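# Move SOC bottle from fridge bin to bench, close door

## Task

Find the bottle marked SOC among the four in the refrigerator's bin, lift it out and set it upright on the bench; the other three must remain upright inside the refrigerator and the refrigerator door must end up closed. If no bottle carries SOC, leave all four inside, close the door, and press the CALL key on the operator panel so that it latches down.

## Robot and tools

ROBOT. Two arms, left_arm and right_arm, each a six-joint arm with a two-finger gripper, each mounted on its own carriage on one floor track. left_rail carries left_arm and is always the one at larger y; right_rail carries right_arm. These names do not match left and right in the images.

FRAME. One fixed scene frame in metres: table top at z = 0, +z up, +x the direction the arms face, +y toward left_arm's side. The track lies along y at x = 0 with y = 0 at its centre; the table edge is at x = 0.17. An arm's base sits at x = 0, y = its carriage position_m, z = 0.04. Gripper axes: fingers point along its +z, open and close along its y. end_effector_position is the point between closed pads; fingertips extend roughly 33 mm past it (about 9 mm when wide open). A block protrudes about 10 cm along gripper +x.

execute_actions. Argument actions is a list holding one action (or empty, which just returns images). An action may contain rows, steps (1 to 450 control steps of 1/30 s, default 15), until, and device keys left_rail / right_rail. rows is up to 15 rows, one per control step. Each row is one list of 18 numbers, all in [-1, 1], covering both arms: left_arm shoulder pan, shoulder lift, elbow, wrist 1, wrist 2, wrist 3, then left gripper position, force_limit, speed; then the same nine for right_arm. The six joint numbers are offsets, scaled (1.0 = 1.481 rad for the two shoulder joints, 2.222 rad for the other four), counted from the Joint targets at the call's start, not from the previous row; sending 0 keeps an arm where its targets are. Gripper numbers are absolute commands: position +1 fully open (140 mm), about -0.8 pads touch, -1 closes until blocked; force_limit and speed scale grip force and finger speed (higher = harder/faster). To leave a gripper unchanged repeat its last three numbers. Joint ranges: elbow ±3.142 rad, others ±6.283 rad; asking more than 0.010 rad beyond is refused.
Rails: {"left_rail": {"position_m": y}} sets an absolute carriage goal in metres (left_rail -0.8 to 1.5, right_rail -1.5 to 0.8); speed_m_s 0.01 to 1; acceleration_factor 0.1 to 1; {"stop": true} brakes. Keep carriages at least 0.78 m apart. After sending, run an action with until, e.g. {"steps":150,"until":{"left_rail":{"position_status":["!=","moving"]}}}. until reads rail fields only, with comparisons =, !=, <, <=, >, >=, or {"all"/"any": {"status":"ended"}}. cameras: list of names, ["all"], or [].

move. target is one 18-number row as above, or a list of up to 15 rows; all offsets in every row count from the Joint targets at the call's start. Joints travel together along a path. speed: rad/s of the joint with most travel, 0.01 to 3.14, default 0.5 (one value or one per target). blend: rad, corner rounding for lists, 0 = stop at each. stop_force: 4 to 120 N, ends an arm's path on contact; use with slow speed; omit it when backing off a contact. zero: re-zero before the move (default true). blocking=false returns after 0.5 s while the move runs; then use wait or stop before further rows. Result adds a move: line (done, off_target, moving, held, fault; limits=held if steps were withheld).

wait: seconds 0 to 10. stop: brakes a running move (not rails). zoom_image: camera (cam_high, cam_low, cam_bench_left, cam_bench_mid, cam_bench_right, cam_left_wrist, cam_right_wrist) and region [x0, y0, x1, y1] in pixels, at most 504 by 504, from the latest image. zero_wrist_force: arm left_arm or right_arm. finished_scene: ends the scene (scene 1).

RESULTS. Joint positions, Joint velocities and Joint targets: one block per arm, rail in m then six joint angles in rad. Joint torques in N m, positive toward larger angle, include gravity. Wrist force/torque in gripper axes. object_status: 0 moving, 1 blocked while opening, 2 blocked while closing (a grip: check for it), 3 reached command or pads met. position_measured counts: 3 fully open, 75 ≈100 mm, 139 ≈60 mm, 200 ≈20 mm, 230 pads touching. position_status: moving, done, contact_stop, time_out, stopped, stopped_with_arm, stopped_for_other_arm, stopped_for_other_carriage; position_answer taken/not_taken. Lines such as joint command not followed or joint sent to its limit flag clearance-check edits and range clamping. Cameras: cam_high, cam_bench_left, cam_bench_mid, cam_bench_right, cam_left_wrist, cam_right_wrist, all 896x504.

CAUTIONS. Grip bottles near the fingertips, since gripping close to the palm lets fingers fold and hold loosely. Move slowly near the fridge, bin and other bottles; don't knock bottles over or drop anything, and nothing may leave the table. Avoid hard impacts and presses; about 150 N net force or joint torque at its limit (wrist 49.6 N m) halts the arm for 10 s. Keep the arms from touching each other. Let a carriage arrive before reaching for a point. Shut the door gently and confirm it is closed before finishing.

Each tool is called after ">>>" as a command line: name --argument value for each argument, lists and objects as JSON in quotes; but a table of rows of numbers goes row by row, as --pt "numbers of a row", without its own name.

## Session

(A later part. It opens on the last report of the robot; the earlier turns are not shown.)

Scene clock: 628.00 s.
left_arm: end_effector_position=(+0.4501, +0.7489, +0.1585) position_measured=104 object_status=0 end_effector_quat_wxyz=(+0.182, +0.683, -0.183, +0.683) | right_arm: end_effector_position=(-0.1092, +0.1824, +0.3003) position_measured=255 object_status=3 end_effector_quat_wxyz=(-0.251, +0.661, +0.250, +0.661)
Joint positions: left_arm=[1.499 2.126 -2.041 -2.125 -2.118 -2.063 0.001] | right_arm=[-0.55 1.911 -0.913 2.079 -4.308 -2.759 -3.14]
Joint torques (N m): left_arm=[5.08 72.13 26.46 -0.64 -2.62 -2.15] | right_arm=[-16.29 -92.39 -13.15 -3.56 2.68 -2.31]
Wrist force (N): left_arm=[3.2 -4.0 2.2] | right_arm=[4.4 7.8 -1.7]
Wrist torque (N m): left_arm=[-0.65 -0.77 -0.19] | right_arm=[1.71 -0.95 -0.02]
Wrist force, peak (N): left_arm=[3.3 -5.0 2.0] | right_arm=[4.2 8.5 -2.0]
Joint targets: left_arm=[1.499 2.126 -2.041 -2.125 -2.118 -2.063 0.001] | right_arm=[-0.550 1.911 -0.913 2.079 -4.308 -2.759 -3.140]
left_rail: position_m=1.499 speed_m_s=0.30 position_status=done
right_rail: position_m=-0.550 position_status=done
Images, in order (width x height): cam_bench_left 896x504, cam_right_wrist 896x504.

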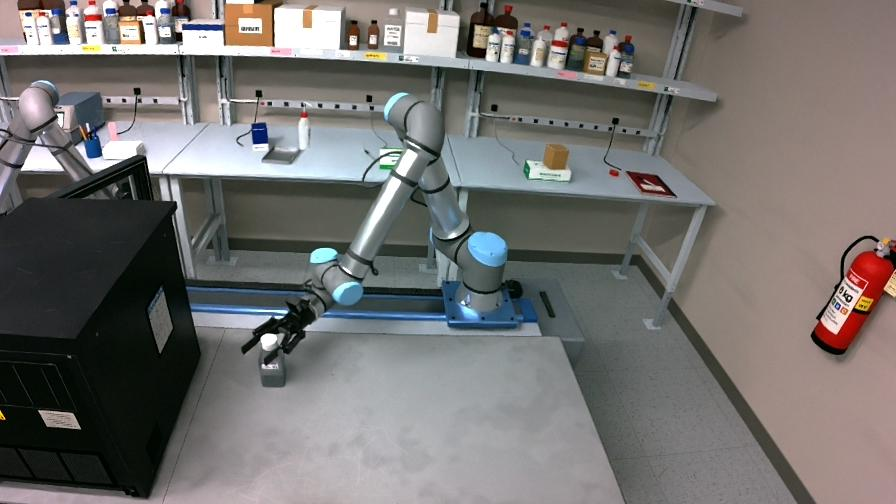

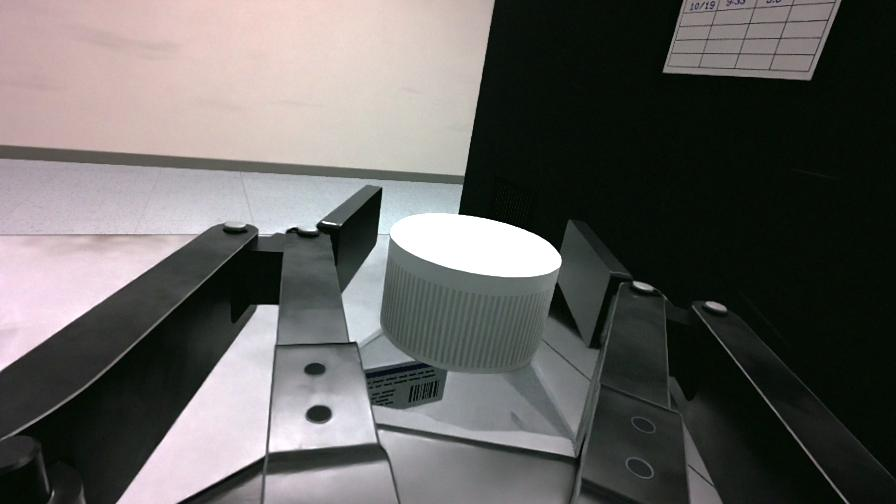

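>>> move --target '[-0.0261,0.0208,-0.0286,0.0147,-0.0174,0,0.2,-1,-1,0,0,0,0,0,0,-1,0,-1]' --speed 0.06

>>> execute_actions --actions '[{"rows":[[0,0,0,0,0,0,-1,0.4,-1,0,0,0,0,0,0,-1,0,-1]],"steps":90}]' --cameras '["cam_right_wrist","cam_bench_left"]'

Scene clock: 631.87 s.
left_arm: end_effector_position=(+0.4115, +0.7720, +0.1573) position_measured=104 object_status=3 end_effector_quat_wxyz=(+0.182, +0.683, -0.183, +0.683) | right_arm: end_effector_position=(-0.1092, +0.1824, +0.3003) position_measured=255 object_status=3 end_effector_quat_wxyz=(-0.251, +0.661, +0.250, +0.661)
Joint positions: left_arm=[1.499 2.088 -2.01 -2.188 -2.086 -2.101 0.001] | right_arm=[-0.55 1.911 -0.913 2.079 -4.308 -2.759 -3.14]
Joint torques (N m): left_arm=[-1.92 84.16 18.17 6.56 -3.43 -2.33] | right_arm=[-17.37 -92.69 -13.97 -3.55 2.63 -2.21]
Wrist force (N): left_arm=[3.4 -4.0 2.0] | right_arm=[4.4 8.3 -2.1]
Wrist torque (N m): left_arm=[-0.65 -0.81 -0.19] | right_arm=[1.82 -0.97 -0.03]
Wrist force, peak (N): left_arm=[3.3 -4.1 3.0] | right_arm=[4.5 8.4 -2.1]
Joint targets: left_arm=[1.499 2.088 -2.010 -2.188 -2.085 -2.102 0.001] | right_arm=[-0.550 1.911 -0.913 2.079 -4.308 -2.759 -3.140]
left_rail: position_m=1.499 speed_m_s=0.30 position_status=done
right_rail: position_m=-0.550 position_status=done
move: done

Scene clock: 635.37 s.
left_arm: end_effector_position=(+0.4112, +0.7721, +0.1573) position_measured=255 object_status=0 end_effector_quat_wxyz=(+0.182, +0.683, -0.183, +0.683) | right_arm: end_effector_position=(-0.1092, +0.1824, +0.3003) position_measured=255 object_status=3 end_effector_quat_wxyz=(-0.251, +0.661, +0.250, +0.661)
Joint positions: left_arm=[1.499 2.088 -2.01 -2.188 -2.085 -2.102 0.001] | right_arm=[-0.55 1.911 -0.913 2.079 -4.308 -2.759 -3.14]
Joint torques (N m): left_arm=[-0.68 71.26 25.23 -0.71 -0.16 -1.98] | right_arm=[-17.12 -92.36 -12.77 -3.74 2.45 -2.28]
Wrist force (N): left_arm=[2.9 -4.0 2.0] | right_arm=[4.3 8.2 -2.1]
Wrist torque (N m): left_arm=[-0.64 -0.69 -0.19] | right_arm=[1.80 -0.96 -0.03]
Wrist force, peak (N): left_arm=[6.1 -4.7 3.6] | right_arm=[4.9 8.2 -2.1]
Joint targets: left_arm=[1.499 2.088 -2.010 -2.188 -2.085 -2.102 0.001] | right_arm=[-0.550 1.911 -0.913 2.079 -4.308 -2.759 -3.140]
left_rail: position_m=1.499 speed_m_s=0.30 position_status=done
right_rail: position_m=-0.550 position_status=done
Images, in order (width x height): cam_bench_left 896x504, cam_right_wrist 896x504.

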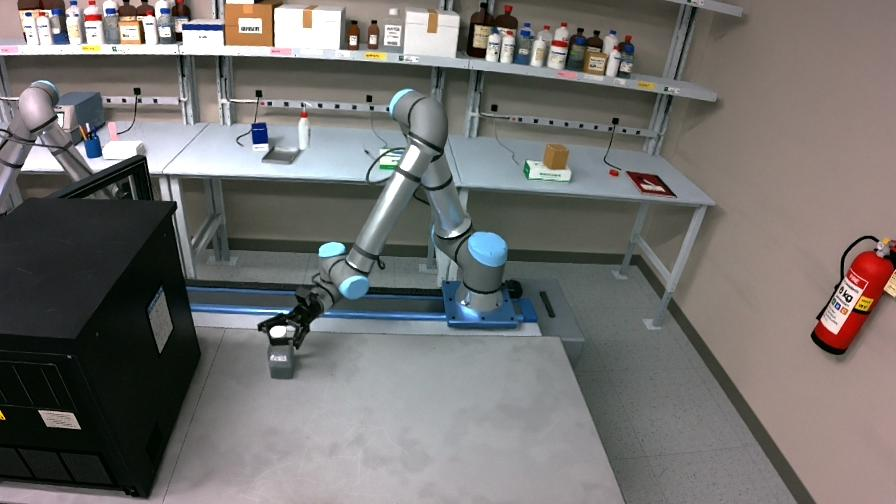

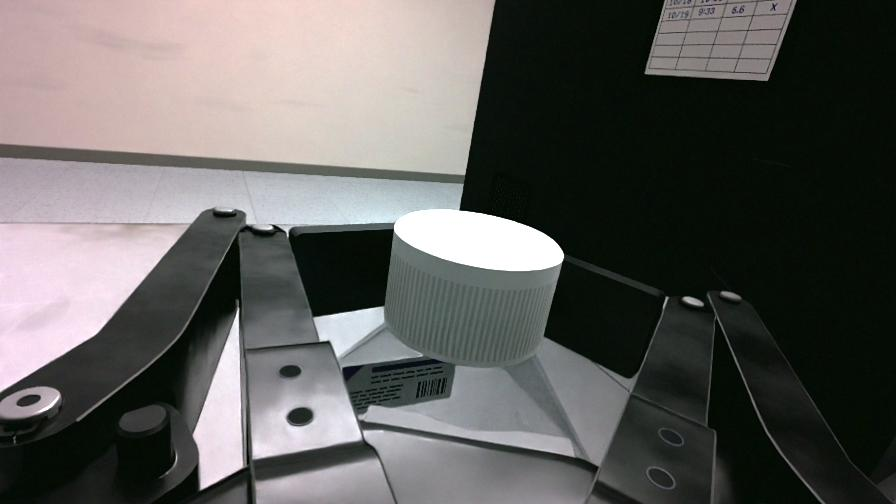

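>>> execute_actions --actions '[{"rows":[[0,0,0,0,0,0,0.2,-1,-1,0,0,0,0,0,0,-1,0,-1]],"steps":80}]'

>>> move --target '[-0.0411,0.0267,-0.0342,0.0164,-0.0274,0,0.06,-1,-1,0,0,0,0,0,0,-1,0,-1]' --speed 0.06 --cameras '["cam_right_wrist"]'

Scene clock: 642.03 s.
left_arm: end_effector_position=(+0.4112, +0.7721, +0.1573) position_measured=104 object_status=0 end_effector_quat_wxyz=(+0.182, +0.683, -0.183, +0.683) | right_arm: end_effector_position=(-0.1092, +0.1824, +0.3003) position_measured=255 object_status=3 end_effector_quat_wxyz=(-0.251, +0.661, +0.250, +0.661)
Joint positions: left_arm=[1.499 2.088 -2.01 -2.188 -2.085 -2.102 0.001] | right_arm=[-0.55 1.911 -0.913 2.079 -4.308 -2.759 -3.14]
Joint torques (N m): left_arm=[8.59 54.45 29.45 0.95 2.48 -2.75] | right_arm=[-16.51 -91.24 -13.55 -3.52 2.73 -2.35]
Wrist force (N): left_arm=[2.9 -3.8 2.1] | right_arm=[4.6 7.9 -1.9]
Wrist torque (N m): left_arm=[-0.60 -0.70 -0.19] | right_arm=[1.72 -1.00 -0.03]
Wrist force, peak (N): left_arm=[3.3 -4.3 2.4] | right_arm=[4.8 8.3 -2.1]
Joint targets: left_arm=[1.499 2.088 -2.010 -2.188 -2.085 -2.102 0.001] | right_arm=[-0.550 1.911 -0.913 2.079 -4.308 -2.759 -3.140]
left_rail: position_m=1.499 speed_m_s=0.30 position_status=done
right_rail: position_m=-0.550 position_status=done

Scene clock: 643.73 s.
left_arm: end_effector_position=(+0.3596, +0.8022, +0.1573) position_measured=122 object_status=3 end_effector_quat_wxyz=(+0.182, +0.683, -0.183, +0.683) | right_arm: end_effector_position=(-0.1092, +0.1824, +0.3003) position_measured=255 object_status=3 end_effector_quat_wxyz=(-0.251, +0.661, +0.250, +0.661)
Joint positions: left_arm=[1.499 2.027 -1.971 -2.264 -2.049 -2.162 0.001] | right_arm=[-0.55 1.911 -0.913 2.079 -4.308 -2.759 -3.14]
Joint torques (N m): left_arm=[-10.88 81.38 16.13 5.89 -2.74 -2.18] | right_arm=[-16.96 -91.63 -13.65 -3.55 2.73 -2.12]
Wrist force (N): left_arm=[2.7 -4.2 2.0] | right_arm=[4.4 8.0 -1.9]
Wrist torque (N m): left_arm=[-0.69 -0.67 -0.20] | right_arm=[1.75 -0.96 -0.03]
Wrist force, peak (N): left_arm=[3.1 -4.3 2.3] | right_arm=[4.6 8.2 -1.9]
Joint targets: left_arm=[1.499 2.027 -1.971 -2.264 -2.049 -2.162 0.001] | right_arm=[-0.550 1.911 -0.913 2.079 -4.308 -2.759 -3.140]
left_rail: position_m=1.499 speed_m_s=0.30 position_status=done
right_rail: position_m=-0.550 position_status=done
move: done
Images, in order (width x height): cam_right_wrist 896x504.

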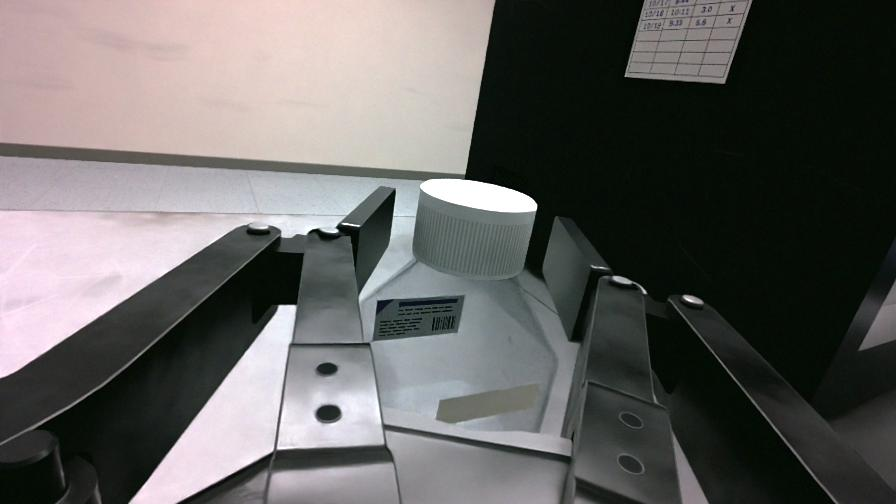

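>>> execute_actions --actions '[{"rows":[[0,0,0,0,0,0,-1,0.3,-1,0,0,0,0,0,0,-1,0,-1]],"steps":75}]' --cameras '["cam_right_wrist"]'

Scene clock: 647.47 s.
left_arm: end_effector_position=(+0.3593, +0.8024, +0.1573) position_measured=161 object_status=2 end_effector_quat_wxyz=(+0.182, +0.683, -0.183, +0.683) | right_arm: end_effector_position=(-0.1092, +0.1824, +0.3003) position_measured=255 object_status=3 end_effector_quat_wxyz=(-0.251, +0.661, +0.250, +0.661)
Joint positions: left_arm=[1.499 2.027 -1.971 -2.264 -2.049 -2.162 0.001] | right_arm=[-0.55 1.911 -0.913 2.079 -4.308 -2.759 -3.14]
Joint torques (N m): left_arm=[-4.37 81.32 26.93 4.43 -1.49 -1.85] | right_arm=[-16.38 -91.53 -12.45 -3.53 2.53 -1.96]
Wrist force (N): left_arm=[2.4 -4.6 1.2] | right_arm=[4.6 8.1 -2.3]
Wrist torque (N m): left_arm=[-0.73 -0.76 -0.20] | right_arm=[1.77 -1.01 -0.03]
Wrist force, peak (N): left_arm=[2.7 -4.6 2.0] | right_arm=[4.5 8.4 -2.1]
Joint targets: left_arm=[1.499 2.027 -1.971 -2.264 -2.049 -2.162 0.001] | right_arm=[-0.550 1.911 -0.913 2.079 -4.308 -2.759 -3.140]
left_rail: position_m=1.499 speed_m_s=0.30 position_status=done
right_rail: position_m=-0.550 position_status=done
Images, in order (width x height): cam_right_wrist 896x504.

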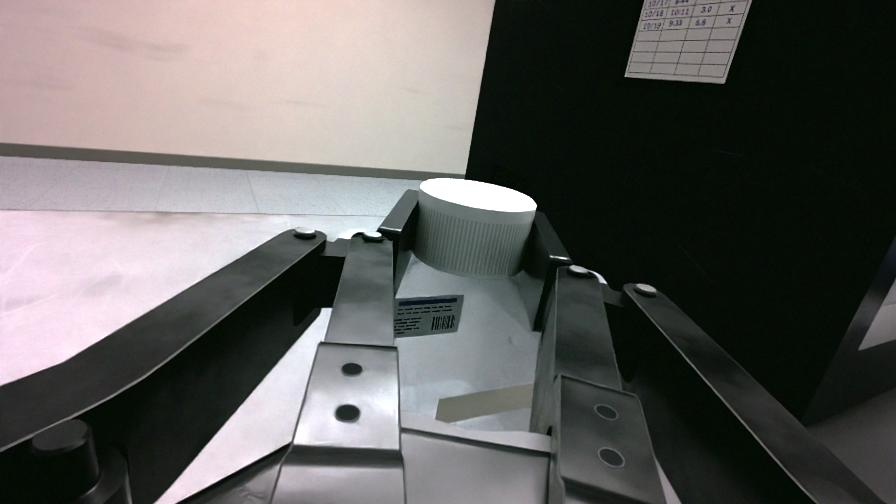

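>>> move --pt "0 0.088 0.0113 -0.07 0 0 -1 0.3 -1 0 0 0 0 0 0 -1 0 -1" --pt "0 0.2063 0.0475 -0.1851 0 0 -1 0.3 -1 0 0 0 0 0 0 -1 0 -1" --pt "-0.3003 -0.1213 0.3579 -0.2769 -0.2002 0 -1 0.3 -1 0 0 0 0 0 0 -1 0 -1" --speed '[0.1,0.25,0.3]' --blend '[0.02,0.05,0]'

>>> execute_actions --actions '[{"left_rail":{"position_m":1.257},"steps":120,"until":{"left_rail":{"position_status":["!=","moving"]}}}]'

>>> move --pt "0.0876 -0.1396 0.0973 -0.0043 -0.0201 0 -1 0.3 -1 0 0 0 0 0 0 -1 0 -1" --pt "0.1191 -0.1715 0.1342 -0.0199 0.0009 0 -1 0.3 -1 0 0 0 0 0 0 -1 0 -1" --pt "0.1792 -0.1815 0.1449 -0.024 0.0409 0 -1 0.3 -1 0 0 0 0 0 0 -1 0 -1" --speed '[0.15,0.06,0.06]' --blend '[0.01,0.01,0]' --stop_force 7 --cameras '["cam_left_wrist","cam_right_wrist"]'

Scene clock: 659.00 s.
left_arm: end_effector_position=(+0.1306, +0.4841, +0.3506) position_measured=161 object_status=2 end_effector_quat_wxyz=(+0.182, +0.683, -0.183, +0.683) | right_arm: end_effector_position=(-0.1092, +0.1824, +0.3003) position_measured=255 object_status=3 end_effector_quat_wxyz=(-0.251, +0.661, +0.250, +0.661)
Joint positions: left_arm=[1.499 1.582 -2.15 -1.47 -2.664 -2.607 0.001] | right_arm=[-0.55 1.911 -0.913 2.079 -4.308 -2.759 -3.14]
Joint torques (N m): left_arm=[-11.42 88.86 49.69 -1.45 -3 -2.08] | right_arm=[-16.68 -90.92 -13.82 -3.52 2.51 -2.06]
Wrist force (N): left_arm=[-0.5 -4.3 2.1] | right_arm=[4.7 8.1 -1.8]
Wrist torque (N m): left_arm=[-0.73 -0.85 -0.21] | right_arm=[1.78 -1.02 -0.03]
Wrist force, peak (N): left_arm=[2.8 -4.5 1.4] | right_arm=[4.9 8.1 -1.9]
Joint targets: left_arm=[1.499 1.582 -2.150 -1.469 -2.664 -2.607 0.001] | right_arm=[-0.550 1.911 -0.913 2.079 -4.308 -2.759 -3.140]
left_rail: position_m=1.499 speed_m_s=0.30 position_status=done
right_rail: position_m=-0.550 position_status=done
move: done

Scene clock: 660.90 s.
left_arm: end_effector_position=(+0.1304, +0.2420, +0.3505) position_measured=161 object_status=2 end_effector_quat_wxyz=(+0.182, +0.683, -0.183, +0.683) | right_arm: end_effector_position=(-0.1092, +0.1824, +0.3003) position_measured=255 object_status=3 end_effector_quat_wxyz=(-0.251, +0.661, +0.250, +0.661)
Joint positions: left_arm=[1.257 1.582 -2.15 -1.469 -2.664 -2.607 0.001] | right_arm=[-0.55 1.911 -0.913 2.079 -4.308 -2.759 -3.14]
Joint torques (N m): left_arm=[-1.41 99.8 40.99 -0.1 -1.96 -1.49] | right_arm=[-17.03 -90.84 -13.35 -3.69 2.63 -2.03]
Wrist force (N): left_arm=[-0.7 -4.1 2.1] | right_arm=[4.5 8.0 -2.0]
Wrist torque (N m): left_arm=[-0.68 -0.81 -0.21] | right_arm=[1.75 -0.98 -0.03]
Wrist force, peak (N): left_arm=[-0.4 -5.1 1.7] | right_arm=[4.6 8.2 -2.1]
Joint targets: left_arm=[1.257 1.582 -2.150 -1.469 -2.664 -2.607 0.001] | right_arm=[-0.550 1.911 -0.913 2.079 -4.308 -2.759 -3.140]
Tool commands: left_gripper/position=-1.0 left_gripper/force_limit=+0.3 left_gripper/speed=-1.0 right_gripper/position=-1.0 right_gripper/force_limit=+0.0 right_gripper/speed=-1.0
left_rail: position_m=1.257 speed_m_s=0.30 position_status=done
right_rail: position_m=-0.550 position_status=done

Scene clock: 666.67 s.
left_arm: end_effector_position=(+0.4192, +0.1501, +0.2702) position_measured=161 object_status=2 end_effector_quat_wxyz=(+0.122, +0.696, -0.123, +0.696) | right_arm: end_effector_position=(-0.1092, +0.1824, +0.3003) position_measured=255 object_status=3 end_effector_quat_wxyz=(-0.251, +0.661, +0.250, +0.661)
Joint positions: left_arm=[1.257 1.846 -2.419 -1.148 -2.717 -2.518 0.001] | right_arm=[-0.55 1.911 -0.913 2.079 -4.308 -2.759 -3.14]
Joint torques (N m): left_arm=[0.08 125.5 40.11 2.84 -3.24 -1.51] | right_arm=[-15.83 -91.1 -14.16 -3.44 2.43 -1.87]
Wrist force (N): left_arm=[2.4 -1.6 -4.8] | right_arm=[4.4 8.3 -1.7]
Wrist torque (N m): left_arm=[-0.20 -0.98 -0.08] | right_arm=[1.74 -0.96 -0.03]
Wrist force, peak (N): left_arm=[2.4 -0.7 -7.6] | right_arm=[4.6 8.9 -1.5]
Joint targets: left_arm=[1.257 1.846 -2.419 -1.148 -2.717 -2.518 0.001] | right_arm=[-0.550 1.911 -0.913 2.079 -4.308 -2.759 -3.140]
left_rail: position_m=1.257 speed_m_s=0.30 position_status=done
right_rail: position_m=-0.550 position_status=done
move: contact (left_arm); path passed 2 of 3 targets
Images, in order (width x height): cam_left_wrist 896x504, cam_right_wrist 896x504.

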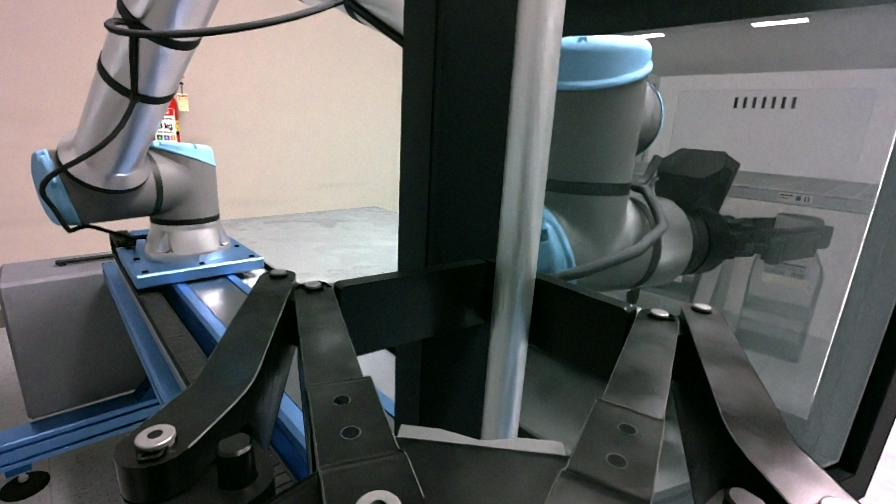

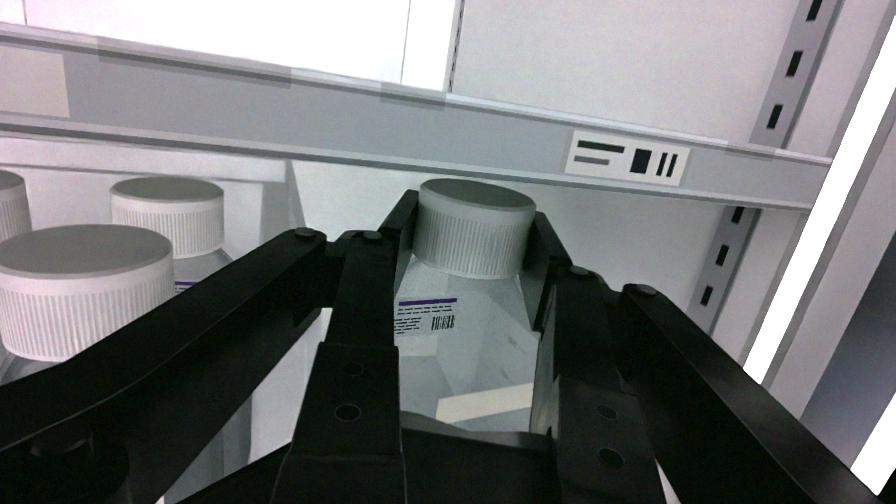

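>>> move --target '[0,-0.0182,-0.0075,0.0196,0,0,-1,0.3,-1,0,0,0,0,0,0,-1,0,-1]' --speed 0.02 --stop_force 5 --cameras '["cam_left_wrist","cam_right_wrist"]'

>>> zoom_image --camera "cam_left_wrist" --region '[680, 180, 880, 420]'

Scene clock: 670.17 s.
left_arm: end_effector_position=(+0.4191, +0.1501, +0.2697) position_measured=161 object_status=2 end_effector_quat_wxyz=(+0.122, +0.696, -0.123, +0.696) | right_arm: end_effector_position=(-0.1092, +0.1824, +0.3003) position_measured=255 object_status=3 end_effector_quat_wxyz=(-0.251, +0.661, +0.250, +0.661)
Joint positions: left_arm=[1.257 1.846 -2.419 -1.148 -2.716 -2.518 0.001] | right_arm=[-0.55 1.911 -0.913 2.079 -4.308 -2.759 -3.14]
Joint torques (N m): left_arm=[14.95 137.84 51.72 -0.89 -1.58 -1.76] | right_arm=[-16.7 -92.37 -12.75 -3.62 2.21 -2.03]
Wrist force (N): left_arm=[4.8 -1.6 -8.2] | right_arm=[4.0 8.8 -1.3]
Wrist torque (N m): left_arm=[-0.04 -1.17 0.02] | right_arm=[1.79 -0.89 -0.03]
Wrist force, peak (N): left_arm=[9.5 -2.3 -9.8] | right_arm=[4.8 9.0 -1.7]
Joint targets: left_arm=[1.257 1.846 -2.419 -1.148 -2.716 -2.518 0.001] | right_arm=[-0.550 1.911 -0.913 2.079 -4.308 -2.759 -3.140]
left_rail: position_m=1.257 speed_m_s=0.30 position_status=done
right_rail: position_m=-0.550 position_status=done
move: contact (left_arm); left_arm: the wrist 1 is farthest, 0.043 rad from its target
Images, in order (width x height): cam_left_wrist 896x504, cam_right_wrist 896x504.

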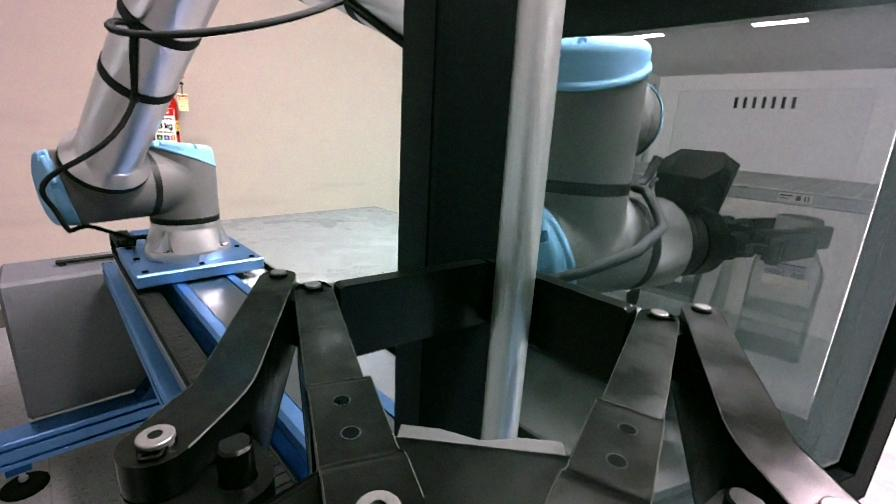

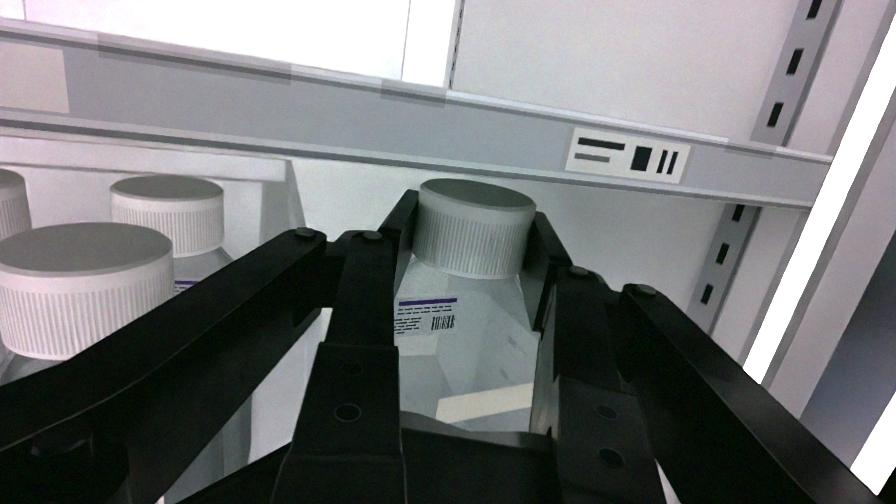

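Scaled by 2.100 from the camera's 896x504 image, which has a finer 1280x720 frame.

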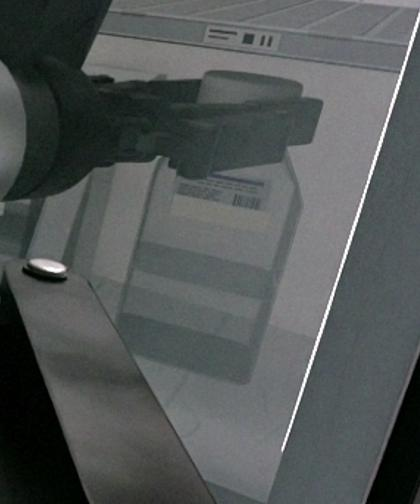

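>>> move --target '[0,0.0036,0.0015,-0.0039,0,0,-1,0.3,-1,0,0,0,0,0,0,-1,0,-1]' --speed 0.03

>>> execute_actions --actions '[{"left_rail":{"position_m":1.231,"speed_m_s":0.03},"steps":90,"until":{"left_rail":{"position_status":["!=","moving"]}}}]'

>>> move --target '[0,-0.0218,-0.009,0.0235,0,0,-1,0.3,-1,0,0,0,0,0,0,-1,0,-1]' --speed 0.02 --stop_force 5 --cameras '["cam_left_wrist","cam_right_wrist"]'

>>> zoom_image --camera "cam_left_wrist" --region '[680, 180, 880, 420]'

Scene clock: 676.33 s.
left_arm: end_effector_position=(+0.4192, +0.1502, +0.2763) position_measured=161 object_status=2 end_effector_quat_wxyz=(+0.122, +0.696, -0.123, +0.696) | right_arm: end_effector_position=(-0.1092, +0.1824, +0.3003) position_measured=255 object_status=3 end_effector_quat_wxyz=(-0.251, +0.661, +0.250, +0.661)
Joint positions: left_arm=[1.257 1.846 -2.414 -1.145 -2.724 -2.518 0.001] | right_arm=[-0.55 1.911 -0.913 2.079 -4.308 -2.759 -3.14]
Joint torques (N m): left_arm=[4.05 142.83 52.56 -0.57 2.16 -1.74] | right_arm=[-16.86 -91.12 -13.43 -3.45 2.39 -2]
Wrist force (N): left_arm=[-0.6 -4.1 2.2] | right_arm=[4.3 8.1 -2.0]
Wrist torque (N m): left_arm=[-0.69 -0.81 -0.20] | right_arm=[1.77 -0.95 -0.03]
Wrist force, peak (N): left_arm=[5.0 -1.7 -8.7] | right_arm=[4.6 9.0 -1.4]
Joint targets: left_arm=[1.257 1.846 -2.414 -1.145 -2.725 -2.518 0.001] | right_arm=[-0.550 1.911 -0.913 2.079 -4.308 -2.759 -3.140]
left_rail: position_m=1.257 speed_m_s=0.30 position_status=done
right_rail: position_m=-0.550 position_status=done
move: done

Scene clock: 677.53 s.
left_arm: end_effector_position=(+0.4191, +0.1242, +0.2767) position_measured=161 object_status=2 end_effector_quat_wxyz=(+0.122, +0.696, -0.123, +0.696) | right_arm: end_effector_position=(-0.1092, +0.1824, +0.3003) position_measured=255 object_status=3 end_effector_quat_wxyz=(-0.251, +0.661, +0.250, +0.661)
Joint positions: left_arm=[1.231 1.846 -2.414 -1.145 -2.725 -2.518 0.001] | right_arm=[-0.55 1.911 -0.913 2.079 -4.308 -2.759 -3.14]
Joint torques (N m): left_arm=[-5.2 140.73 51.7 1.02 1.94 -1.02] | right_arm=[-15.74 -90.62 -13.73 -3.37 2.59 -1.93]
Wrist force (N): left_arm=[-0.1 -11.3 0.3] | right_arm=[4.3 8.4 -1.9]
Wrist torque (N m): left_arm=[-0.64 -0.89 0.11] | right_arm=[1.77 -0.96 -0.03]
Wrist force, peak (N): left_arm=[-0.1 -11.3 0.3] | right_arm=[4.4 8.6 -1.8]
Joint targets: left_arm=[1.231 1.846 -2.414 -1.145 -2.725 -2.518 0.001] | right_arm=[-0.550 1.911 -0.913 2.079 -4.308 -2.759 -3.140]
Tool commands: left_gripper/position=-1.0 left_gripper/force_limit=+0.3 left_gripper/speed=-1.0 right_gripper/position=-1.0 right_gripper/force_limit=+0.0 right_gripper/speed=-1.0
left_rail: position_m=1.231 speed_m_s=0.03 position_status=done
right_rail: position_m=-0.550 position_status=done

Scene clock: 681.33 s.
left_arm: end_effector_position=(+0.4192, +0.1240, +0.2405) position_measured=161 object_status=2 end_effector_quat_wxyz=(+0.122, +0.696, -0.123, +0.696) | right_arm: end_effector_position=(-0.1092, +0.1824, +0.3003) position_measured=255 object_status=3 end_effector_quat_wxyz=(-0.251, +0.661, +0.250, +0.661)
Joint positions: left_arm=[1.231 1.846 -2.442 -1.162 -2.68 -2.518 0.001] | right_arm=[-0.55 1.911 -0.913 2.079 -4.308 -2.759 -3.14]
Joint torques (N m): left_arm=[-6.19 141.49 53.1 -0.18 1.96 -1.8] | right_arm=[-15.59 -90.81 -14 -3.38 2.76 -1.92]
Wrist force (N): left_arm=[0.3 -8.2 -0.6] | right_arm=[4.7 8.4 -1.8]
Wrist torque (N m): left_arm=[-0.73 -0.53 -0.05] | right_arm=[1.78 -0.98 -0.04]
Wrist force, peak (N): left_arm=[11.2 -13.4 -3.7] | right_arm=[4.5 8.9 -1.3]
Joint targets: left_arm=[1.231 1.846 -2.442 -1.162 -2.680 -2.518 0.001] | right_arm=[-0.550 1.911 -0.913 2.079 -4.308 -2.759 -3.140]
left_rail: position_m=1.231 speed_m_s=0.03 position_status=done
right_rail: position_m=-0.550 position_status=done
move: contact (left_arm)
Images, in order (width x height): cam_left_wrist 896x504, cam_right_wrist 896x504.

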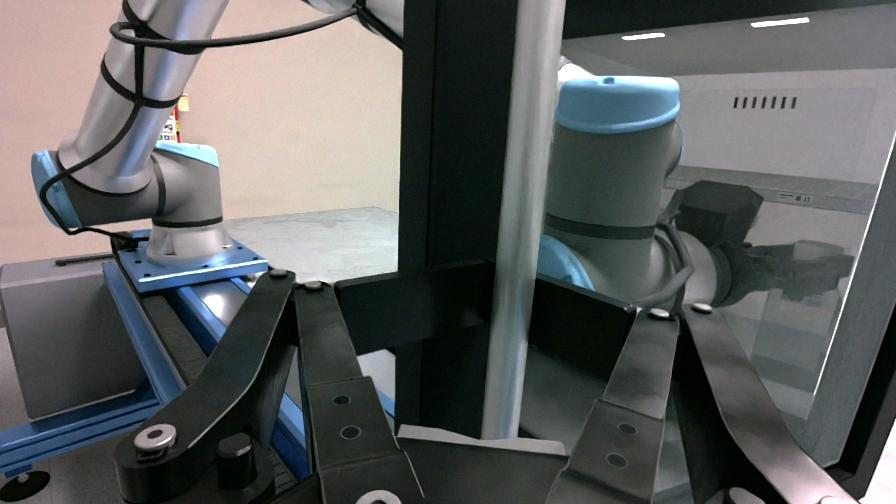

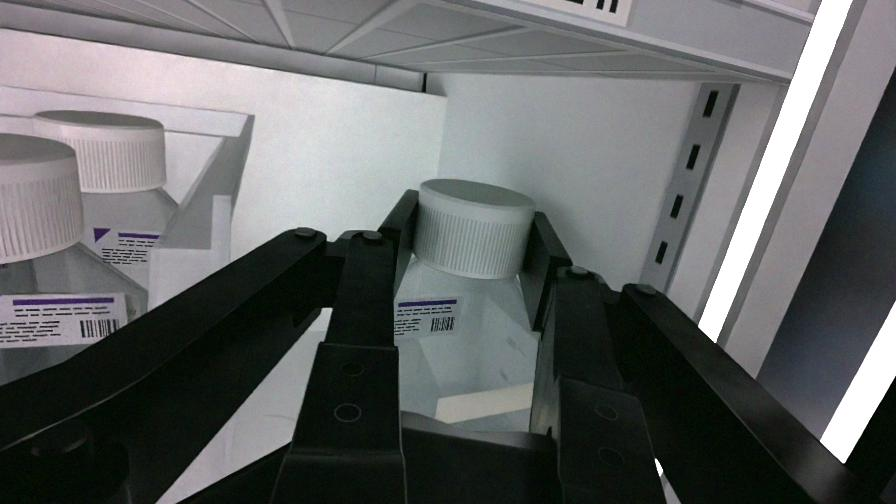

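Scaled by 2.100 from the camera's 896x504 image, which has a finer 1280x720 frame.

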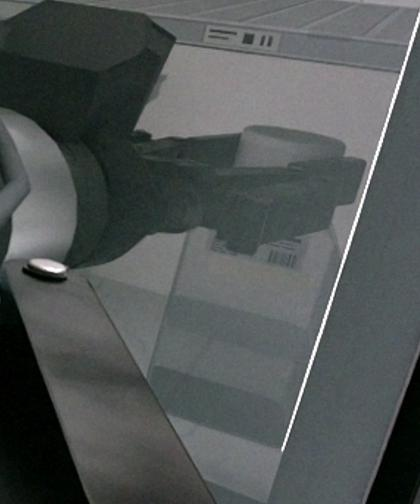

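>>> execute_actions --actions '[{"rows":[[0,0,0,0,0,0,-0.03,-1,-1,0,0,0,0,0,0,-1,0,-1]],"steps":45}]' --cameras '["cam_left_wrist","cam_right_wrist"]'

Scene clock: 684.50 s.
left_arm: end_effector_position=(+0.4192, +0.1240, +0.2405) position_measured=133 object_status=1 end_effector_quat_wxyz=(+0.122, +0.696, -0.123, +0.696) | right_arm: end_effector_position=(-0.1092, +0.1824, +0.3003) position_measured=255 object_status=3 end_effector_quat_wxyz=(-0.251, +0.661, +0.250, +0.661)
Joint positions: left_arm=[1.231 1.846 -2.442 -1.162 -2.68 -2.518 0.001] | right_arm=[-0.55 1.911 -0.913 2.079 -4.308 -2.759 -3.14]
Joint torques (N m): left_arm=[-13.71 126.93 39.3 2.96 10.66 -2.03] | right_arm=[-15.18 -89.82 -13.51 -3.2 2.24 -1.6]
Wrist force (N): left_arm=[3.0 -21.9 7.2] | right_arm=[4.7 7.8 -1.9]
Wrist torque (N m): left_arm=[0.77 -0.46 -0.27] | right_arm=[1.71 -1.03 -0.03]
Wrist force, peak (N): left_arm=[3.0 -21.9 7.2] | right_arm=[5.1 8.6 -1.8]
Joint targets: left_arm=[1.231 1.846 -2.442 -1.162 -2.680 -2.518 0.001] | right_arm=[-0.550 1.911 -0.913 2.079 -4.308 -2.759 -3.140]
left_rail: position_m=1.231 speed_m_s=0.03 position_status=done
right_rail: position_m=-0.550 position_status=done
Images, in order (width x height): cam_left_wrist 896x504, cam_right_wrist 896x504.

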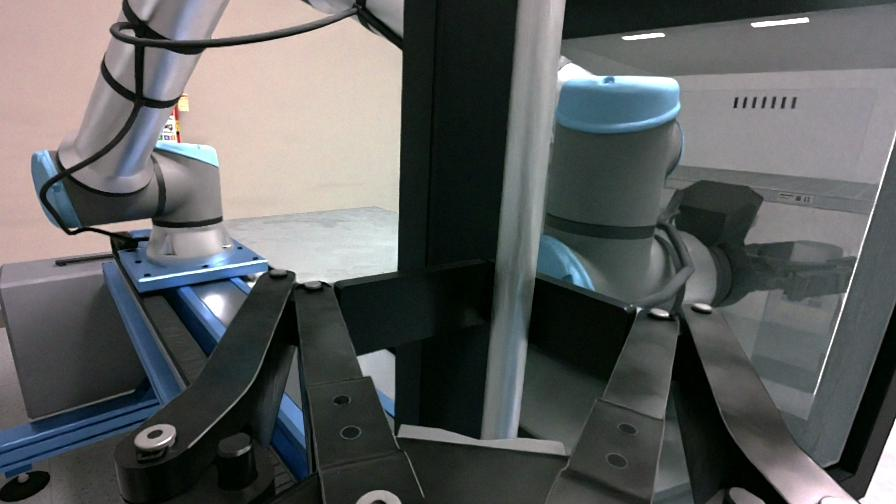

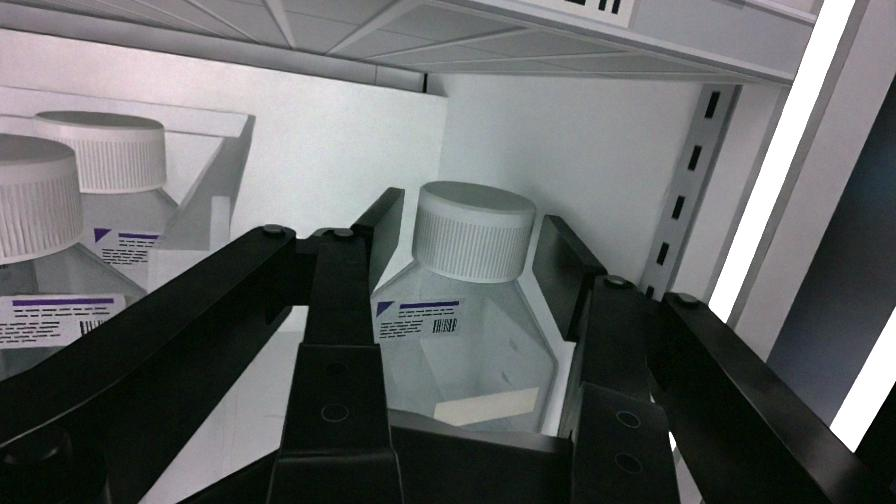

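>>> move --pt "-0.0601 0.0099 -0.0107 0.0041 -0.0401 0 -0.03 -1 -1 0 0 0 0 0 0 -1 0 -1" --pt "-0.0906 0.0576 -0.041 0.003 -0.0601 0 -0.03 -1 -1 0 0 0 0 0 0 -1 0 -1" --pt "-0.1783 0.1972 -0.1382 0.0072 -0.0401 0 -0.03 -1 -1 0 0 0 0 0 0 -1 0 -1" --speed '[0.06,0.12,0.25]' --blend '[0.01,0.03,0]'

>>> execute_actions --actions '[{"left_rail":{"position_m":1.45,"speed_m_s":0.4},"steps":120,"until":{"left_rail":{"position_status":["!=","moving"]}}}]' --cameras '["cam_left_wrist","cam_right_wrist"]'

>>> zoom_image --camera "cam_left_wrist" --region '[520, 150, 896, 440]'

Scene clock: 691.33 s.
left_arm: end_effector_position=(+0.1307, +0.2156, +0.3512) position_measured=132 object_status=3 end_effector_quat_wxyz=(+0.183, +0.683, -0.183, +0.683) end_effector_velocity=(-0.002, +0.003, -0.001) end_effector_angular_velocity=(+0.004, +0.000, -0.002) | right_arm: end_effector_position=(-0.1092, +0.1824, +0.3003) position_measured=255 object_status=3 end_effector_quat_wxyz=(-0.251, +0.661, +0.250, +0.661)
Joint positions: left_arm=[1.231 1.582 -2.15 -1.468 -2.664 -2.607 0.001] | right_arm=[-0.55 1.911 -0.913 2.079 -4.308 -2.759 -3.14]
Joint velocities: left_arm=[0 -0.002 0.003 -0.006 -0.001 0 0] | right_arm=[within noise]
Joint torques (N m): left_arm=[-7.26 117.87 35.2 4.96 3.18 -1.72] | right_arm=[-15.94 -89.28 -14.43 -3.2 2.39 -1.65]
Wrist force (N): left_arm=[4.3 -4.7 2.5] | right_arm=[4.2 8.4 -1.3]
Wrist torque (N m): left_arm=[-0.81 -1.03 -0.21] | right_arm=[1.73 -0.97 -0.03]
Wrist force, peak (N): left_arm=[4.1 -24.8 8.1] | right_arm=[4.6 9.0 -1.4]
Joint targets: left_arm=[1.231 1.582 -2.150 -1.469 -2.664 -2.607 0.001] | right_arm=[-0.550 1.911 -0.913 2.079 -4.308 -2.759 -3.140]
left_rail: position_m=1.231 speed_m_s=0.03 position_status=done
right_rail: position_m=-0.550 position_status=done
move: done

Scene clock: 691.60 s.
left_arm: end_effector_position=(+0.1305, +0.2157, +0.3513) position_measured=132 object_status=3 end_effector_quat_wxyz=(+0.183, +0.683, -0.183, +0.683) | right_arm: end_effector_position=(-0.1092, +0.1824, +0.3003) position_measured=255 object_status=3 end_effector_quat_wxyz=(-0.251, +0.661, +0.250, +0.661)
Joint positions: left_arm=[1.231 1.582 -2.15 -1.469 -2.664 -2.607 0.001] | right_arm=[-0.55 1.911 -0.913 2.079 -4.308 -2.759 -3.14]
Joint torques (N m): left_arm=[-9.26 116.94 35.08 4.95 3.04 -1.87] | right_arm=[-15.91 -90.61 -14.22 -3.22 2.44 -1.77]
Wrist force (N): left_arm=[4.6 -4.6 2.5] | right_arm=[4.4 8.5 -1.2]
Wrist torque (N m): left_arm=[-0.80 -1.09 -0.21] | right_arm=[1.74 -0.97 -0.03]
Wrist force, peak (N): left_arm=[4.7 -4.7 2.5] | right_arm=[4.2 8.9 -1.5]
Joint targets: left_arm=[1.231 1.582 -2.150 -1.469 -2.664 -2.607 0.001] | right_arm=[-0.550 1.911 -0.913 2.079 -4.308 -2.759 -3.140]
Tool commands: left_gripper/position=-0.03 left_gripper/force_limit=-1.0 left_gripper/speed=-1.0 right_gripper/position=-1.0 right_gripper/force_limit=+0.0 right_gripper/speed=-1.0
left_rail: position_m=1.231 speed_m_s=0.40 position_status=stopped_for_other_arm position_answer=taken
right_rail: position_m=-0.550 position_status=done
Images, in order (width x height): cam_left_wrist 896x504, cam_right_wrist 896x504.

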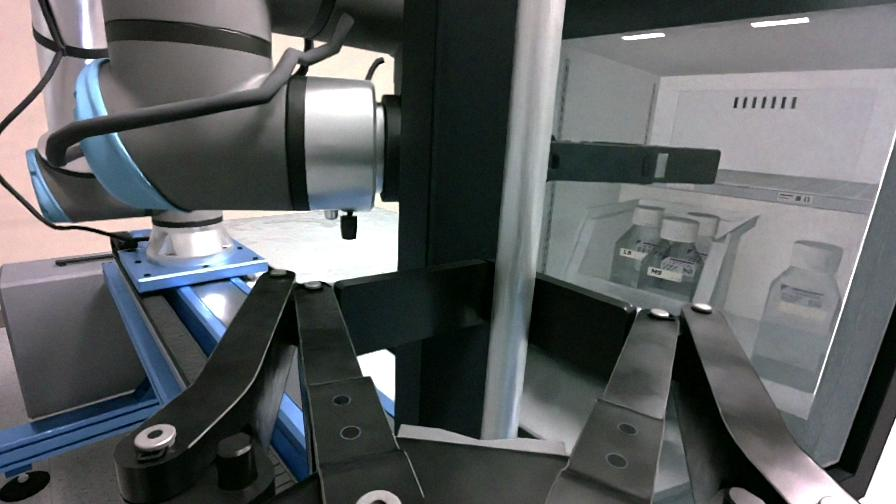

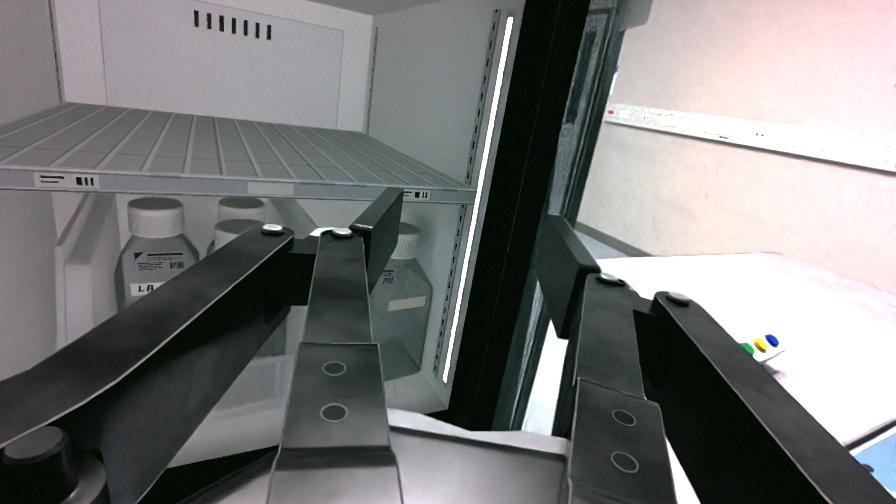

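Scaled by 1.340 from the camera's 896x504 image, which has a finer 1280x720 frame.

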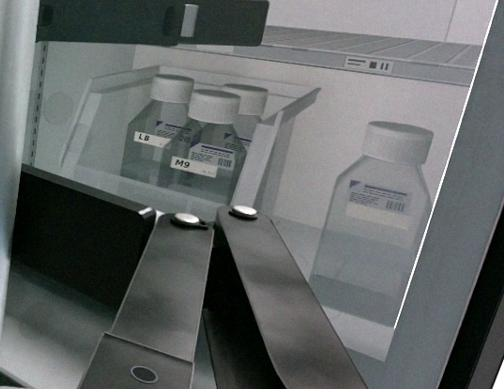

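>>> execute_actions --actions '[{"left_rail":{"position_m":1.45},"steps":150,"until":{"left_rail":{"position_status":["!=","moving"]}}}]'

Scene clock: 694.53 s.
left_arm: end_effector_position=(+0.1304, +0.4348, +0.3513) position_measured=132 object_status=3 end_effector_quat_wxyz=(+0.183, +0.683, -0.183, +0.683) | right_arm: end_effector_position=(-0.1092, +0.1824, +0.3003) position_measured=255 object_status=3 end_effector_quat_wxyz=(-0.251, +0.661, +0.250, +0.661)
Joint positions: left_arm=[1.45 1.582 -2.15 -1.469 -2.664 -2.607 0.001] | right_arm=[-0.55 1.911 -0.913 2.079 -4.308 -2.759 -3.14]
Joint torques (N m): left_arm=[1.57 109.71 42.09 0.8 0.43 -2.18] | right_arm=[-17.4 -90.53 -14.67 -3.37 2.5 -1.78]
Wrist force (N): left_arm=[4.7 -4.8 2.5] | right_arm=[4.1 8.4 -1.5]
Wrist torque (N m): left_arm=[-0.83 -1.11 -0.22] | right_arm=[1.74 -0.94 -0.03]
Wrist force, peak (N): left_arm=[4.8 -5.4 2.2] | right_arm=[4.5 8.9 -1.4]
Joint targets: left_arm=[1.450 1.582 -2.150 -1.469 -2.664 -2.607 0.001] | right_arm=[-0.550 1.911 -0.913 2.079 -4.308 -2.759 -3.140]
Tool commands: left_gripper/position=-0.03 left_gripper/force_limit=-1.0 left_gripper/speed=-1.0 right_gripper/position=-1.0 right_gripper/force_limit=+0.0 right_gripper/speed=-1.0
left_rail: position_m=1.450 speed_m_s=0.40 position_status=done
right_rail: position_m=-0.550 position_status=done

>>> move --target '[0.3675,0.2546,-0.2516,0.0819,0.2449,0,-0.03,-1,-1,0,0,0,0,0,0,-1,0,-1]' --speed 0.6

>>> move --pt "0 0 0 0 0 0 -0.03 -1 -1 -0.0408 0.0443 -0.0759 0.0466 -0.0153 0 -1 0 -1" --pt "0 0 0 0 0 0 -0.03 -1 -1 -0.1065 0.1061 -0.1741 0.1036 -0.0343 0 -1 0 -1" --speed 0.1 --blend '[0.03,0]' --stop_force 60 --cameras '["cam_left_wrist","cam_bench_right"]'

Scene clock: 711.37 s.
left_arm: end_effector_position=(+0.3234, +0.5393, +0.3607) position_measured=132 object_status=3 end_effector_quat_wxyz=(+0.189, +0.681, -0.188, +0.682) | right_arm: end_effector_position=(-0.1092, +0.1824, +0.3003) position_measured=255 object_status=3 end_effector_quat_wxyz=(-0.251, +0.661, +0.250, +0.661)
Joint positions: left_arm=[1.45 1.852 -1.961 -1.747 -2.573 -2.321 0.001] | right_arm=[-0.55 1.911 -0.913 2.079 -4.308 -2.759 -3.14]
Joint torques (N m): left_arm=[7.03 79.75 41.11 2.11 -1.91 -0.22] | right_arm=[13.08 -88.92 -14.97 -3.13 2.54 -1.7]
Wrist force (N): left_arm=[6.5 4.2 -4.8] | right_arm=[5.2 9.7 -0.8]
Wrist torque (N m): left_arm=[-1.34 -0.98 -0.27] | right_arm=[1.75 -0.97 -0.05]
Wrist force, peak (N): left_arm=[10.8 71.5 -50.0] | right_arm=[5.7 10.1 -1.0]
Joint targets: left_arm=[1.450 1.852 -1.961 -1.747 -2.573 -2.321 0.001] | right_arm=[-0.550 1.911 -0.913 2.079 -4.308 -2.759 -3.140]
Tool commands: left_gripper/position=-0.027451 left_gripper/force_limit=-1.0 left_gripper/speed=-1.0 right_gripper/position=-1.0 right_gripper/force_limit=+0.0 right_gripper/speed=-1.0
FORCE FAULT: contact force on the left arm reached its limit, and that arm stopped for 10 seconds. The contact can be on any part of that arm, not only on its tool. That arm's remaining commands of this call were not run. That arm's target is now where it stood when the stop ended, not its last command. That arm accepts commands again.
left_rail: position_m=1.450 speed_m_s=0.40 position_status=done
right_rail: position_m=-0.550 position_status=done
move: fault (left_arm); left_arm: the elbow is farthest, 0.281 rad from its target

not run: an earlier result of this reply reported a stop or a fault. Calls in your next reply go to the robot.


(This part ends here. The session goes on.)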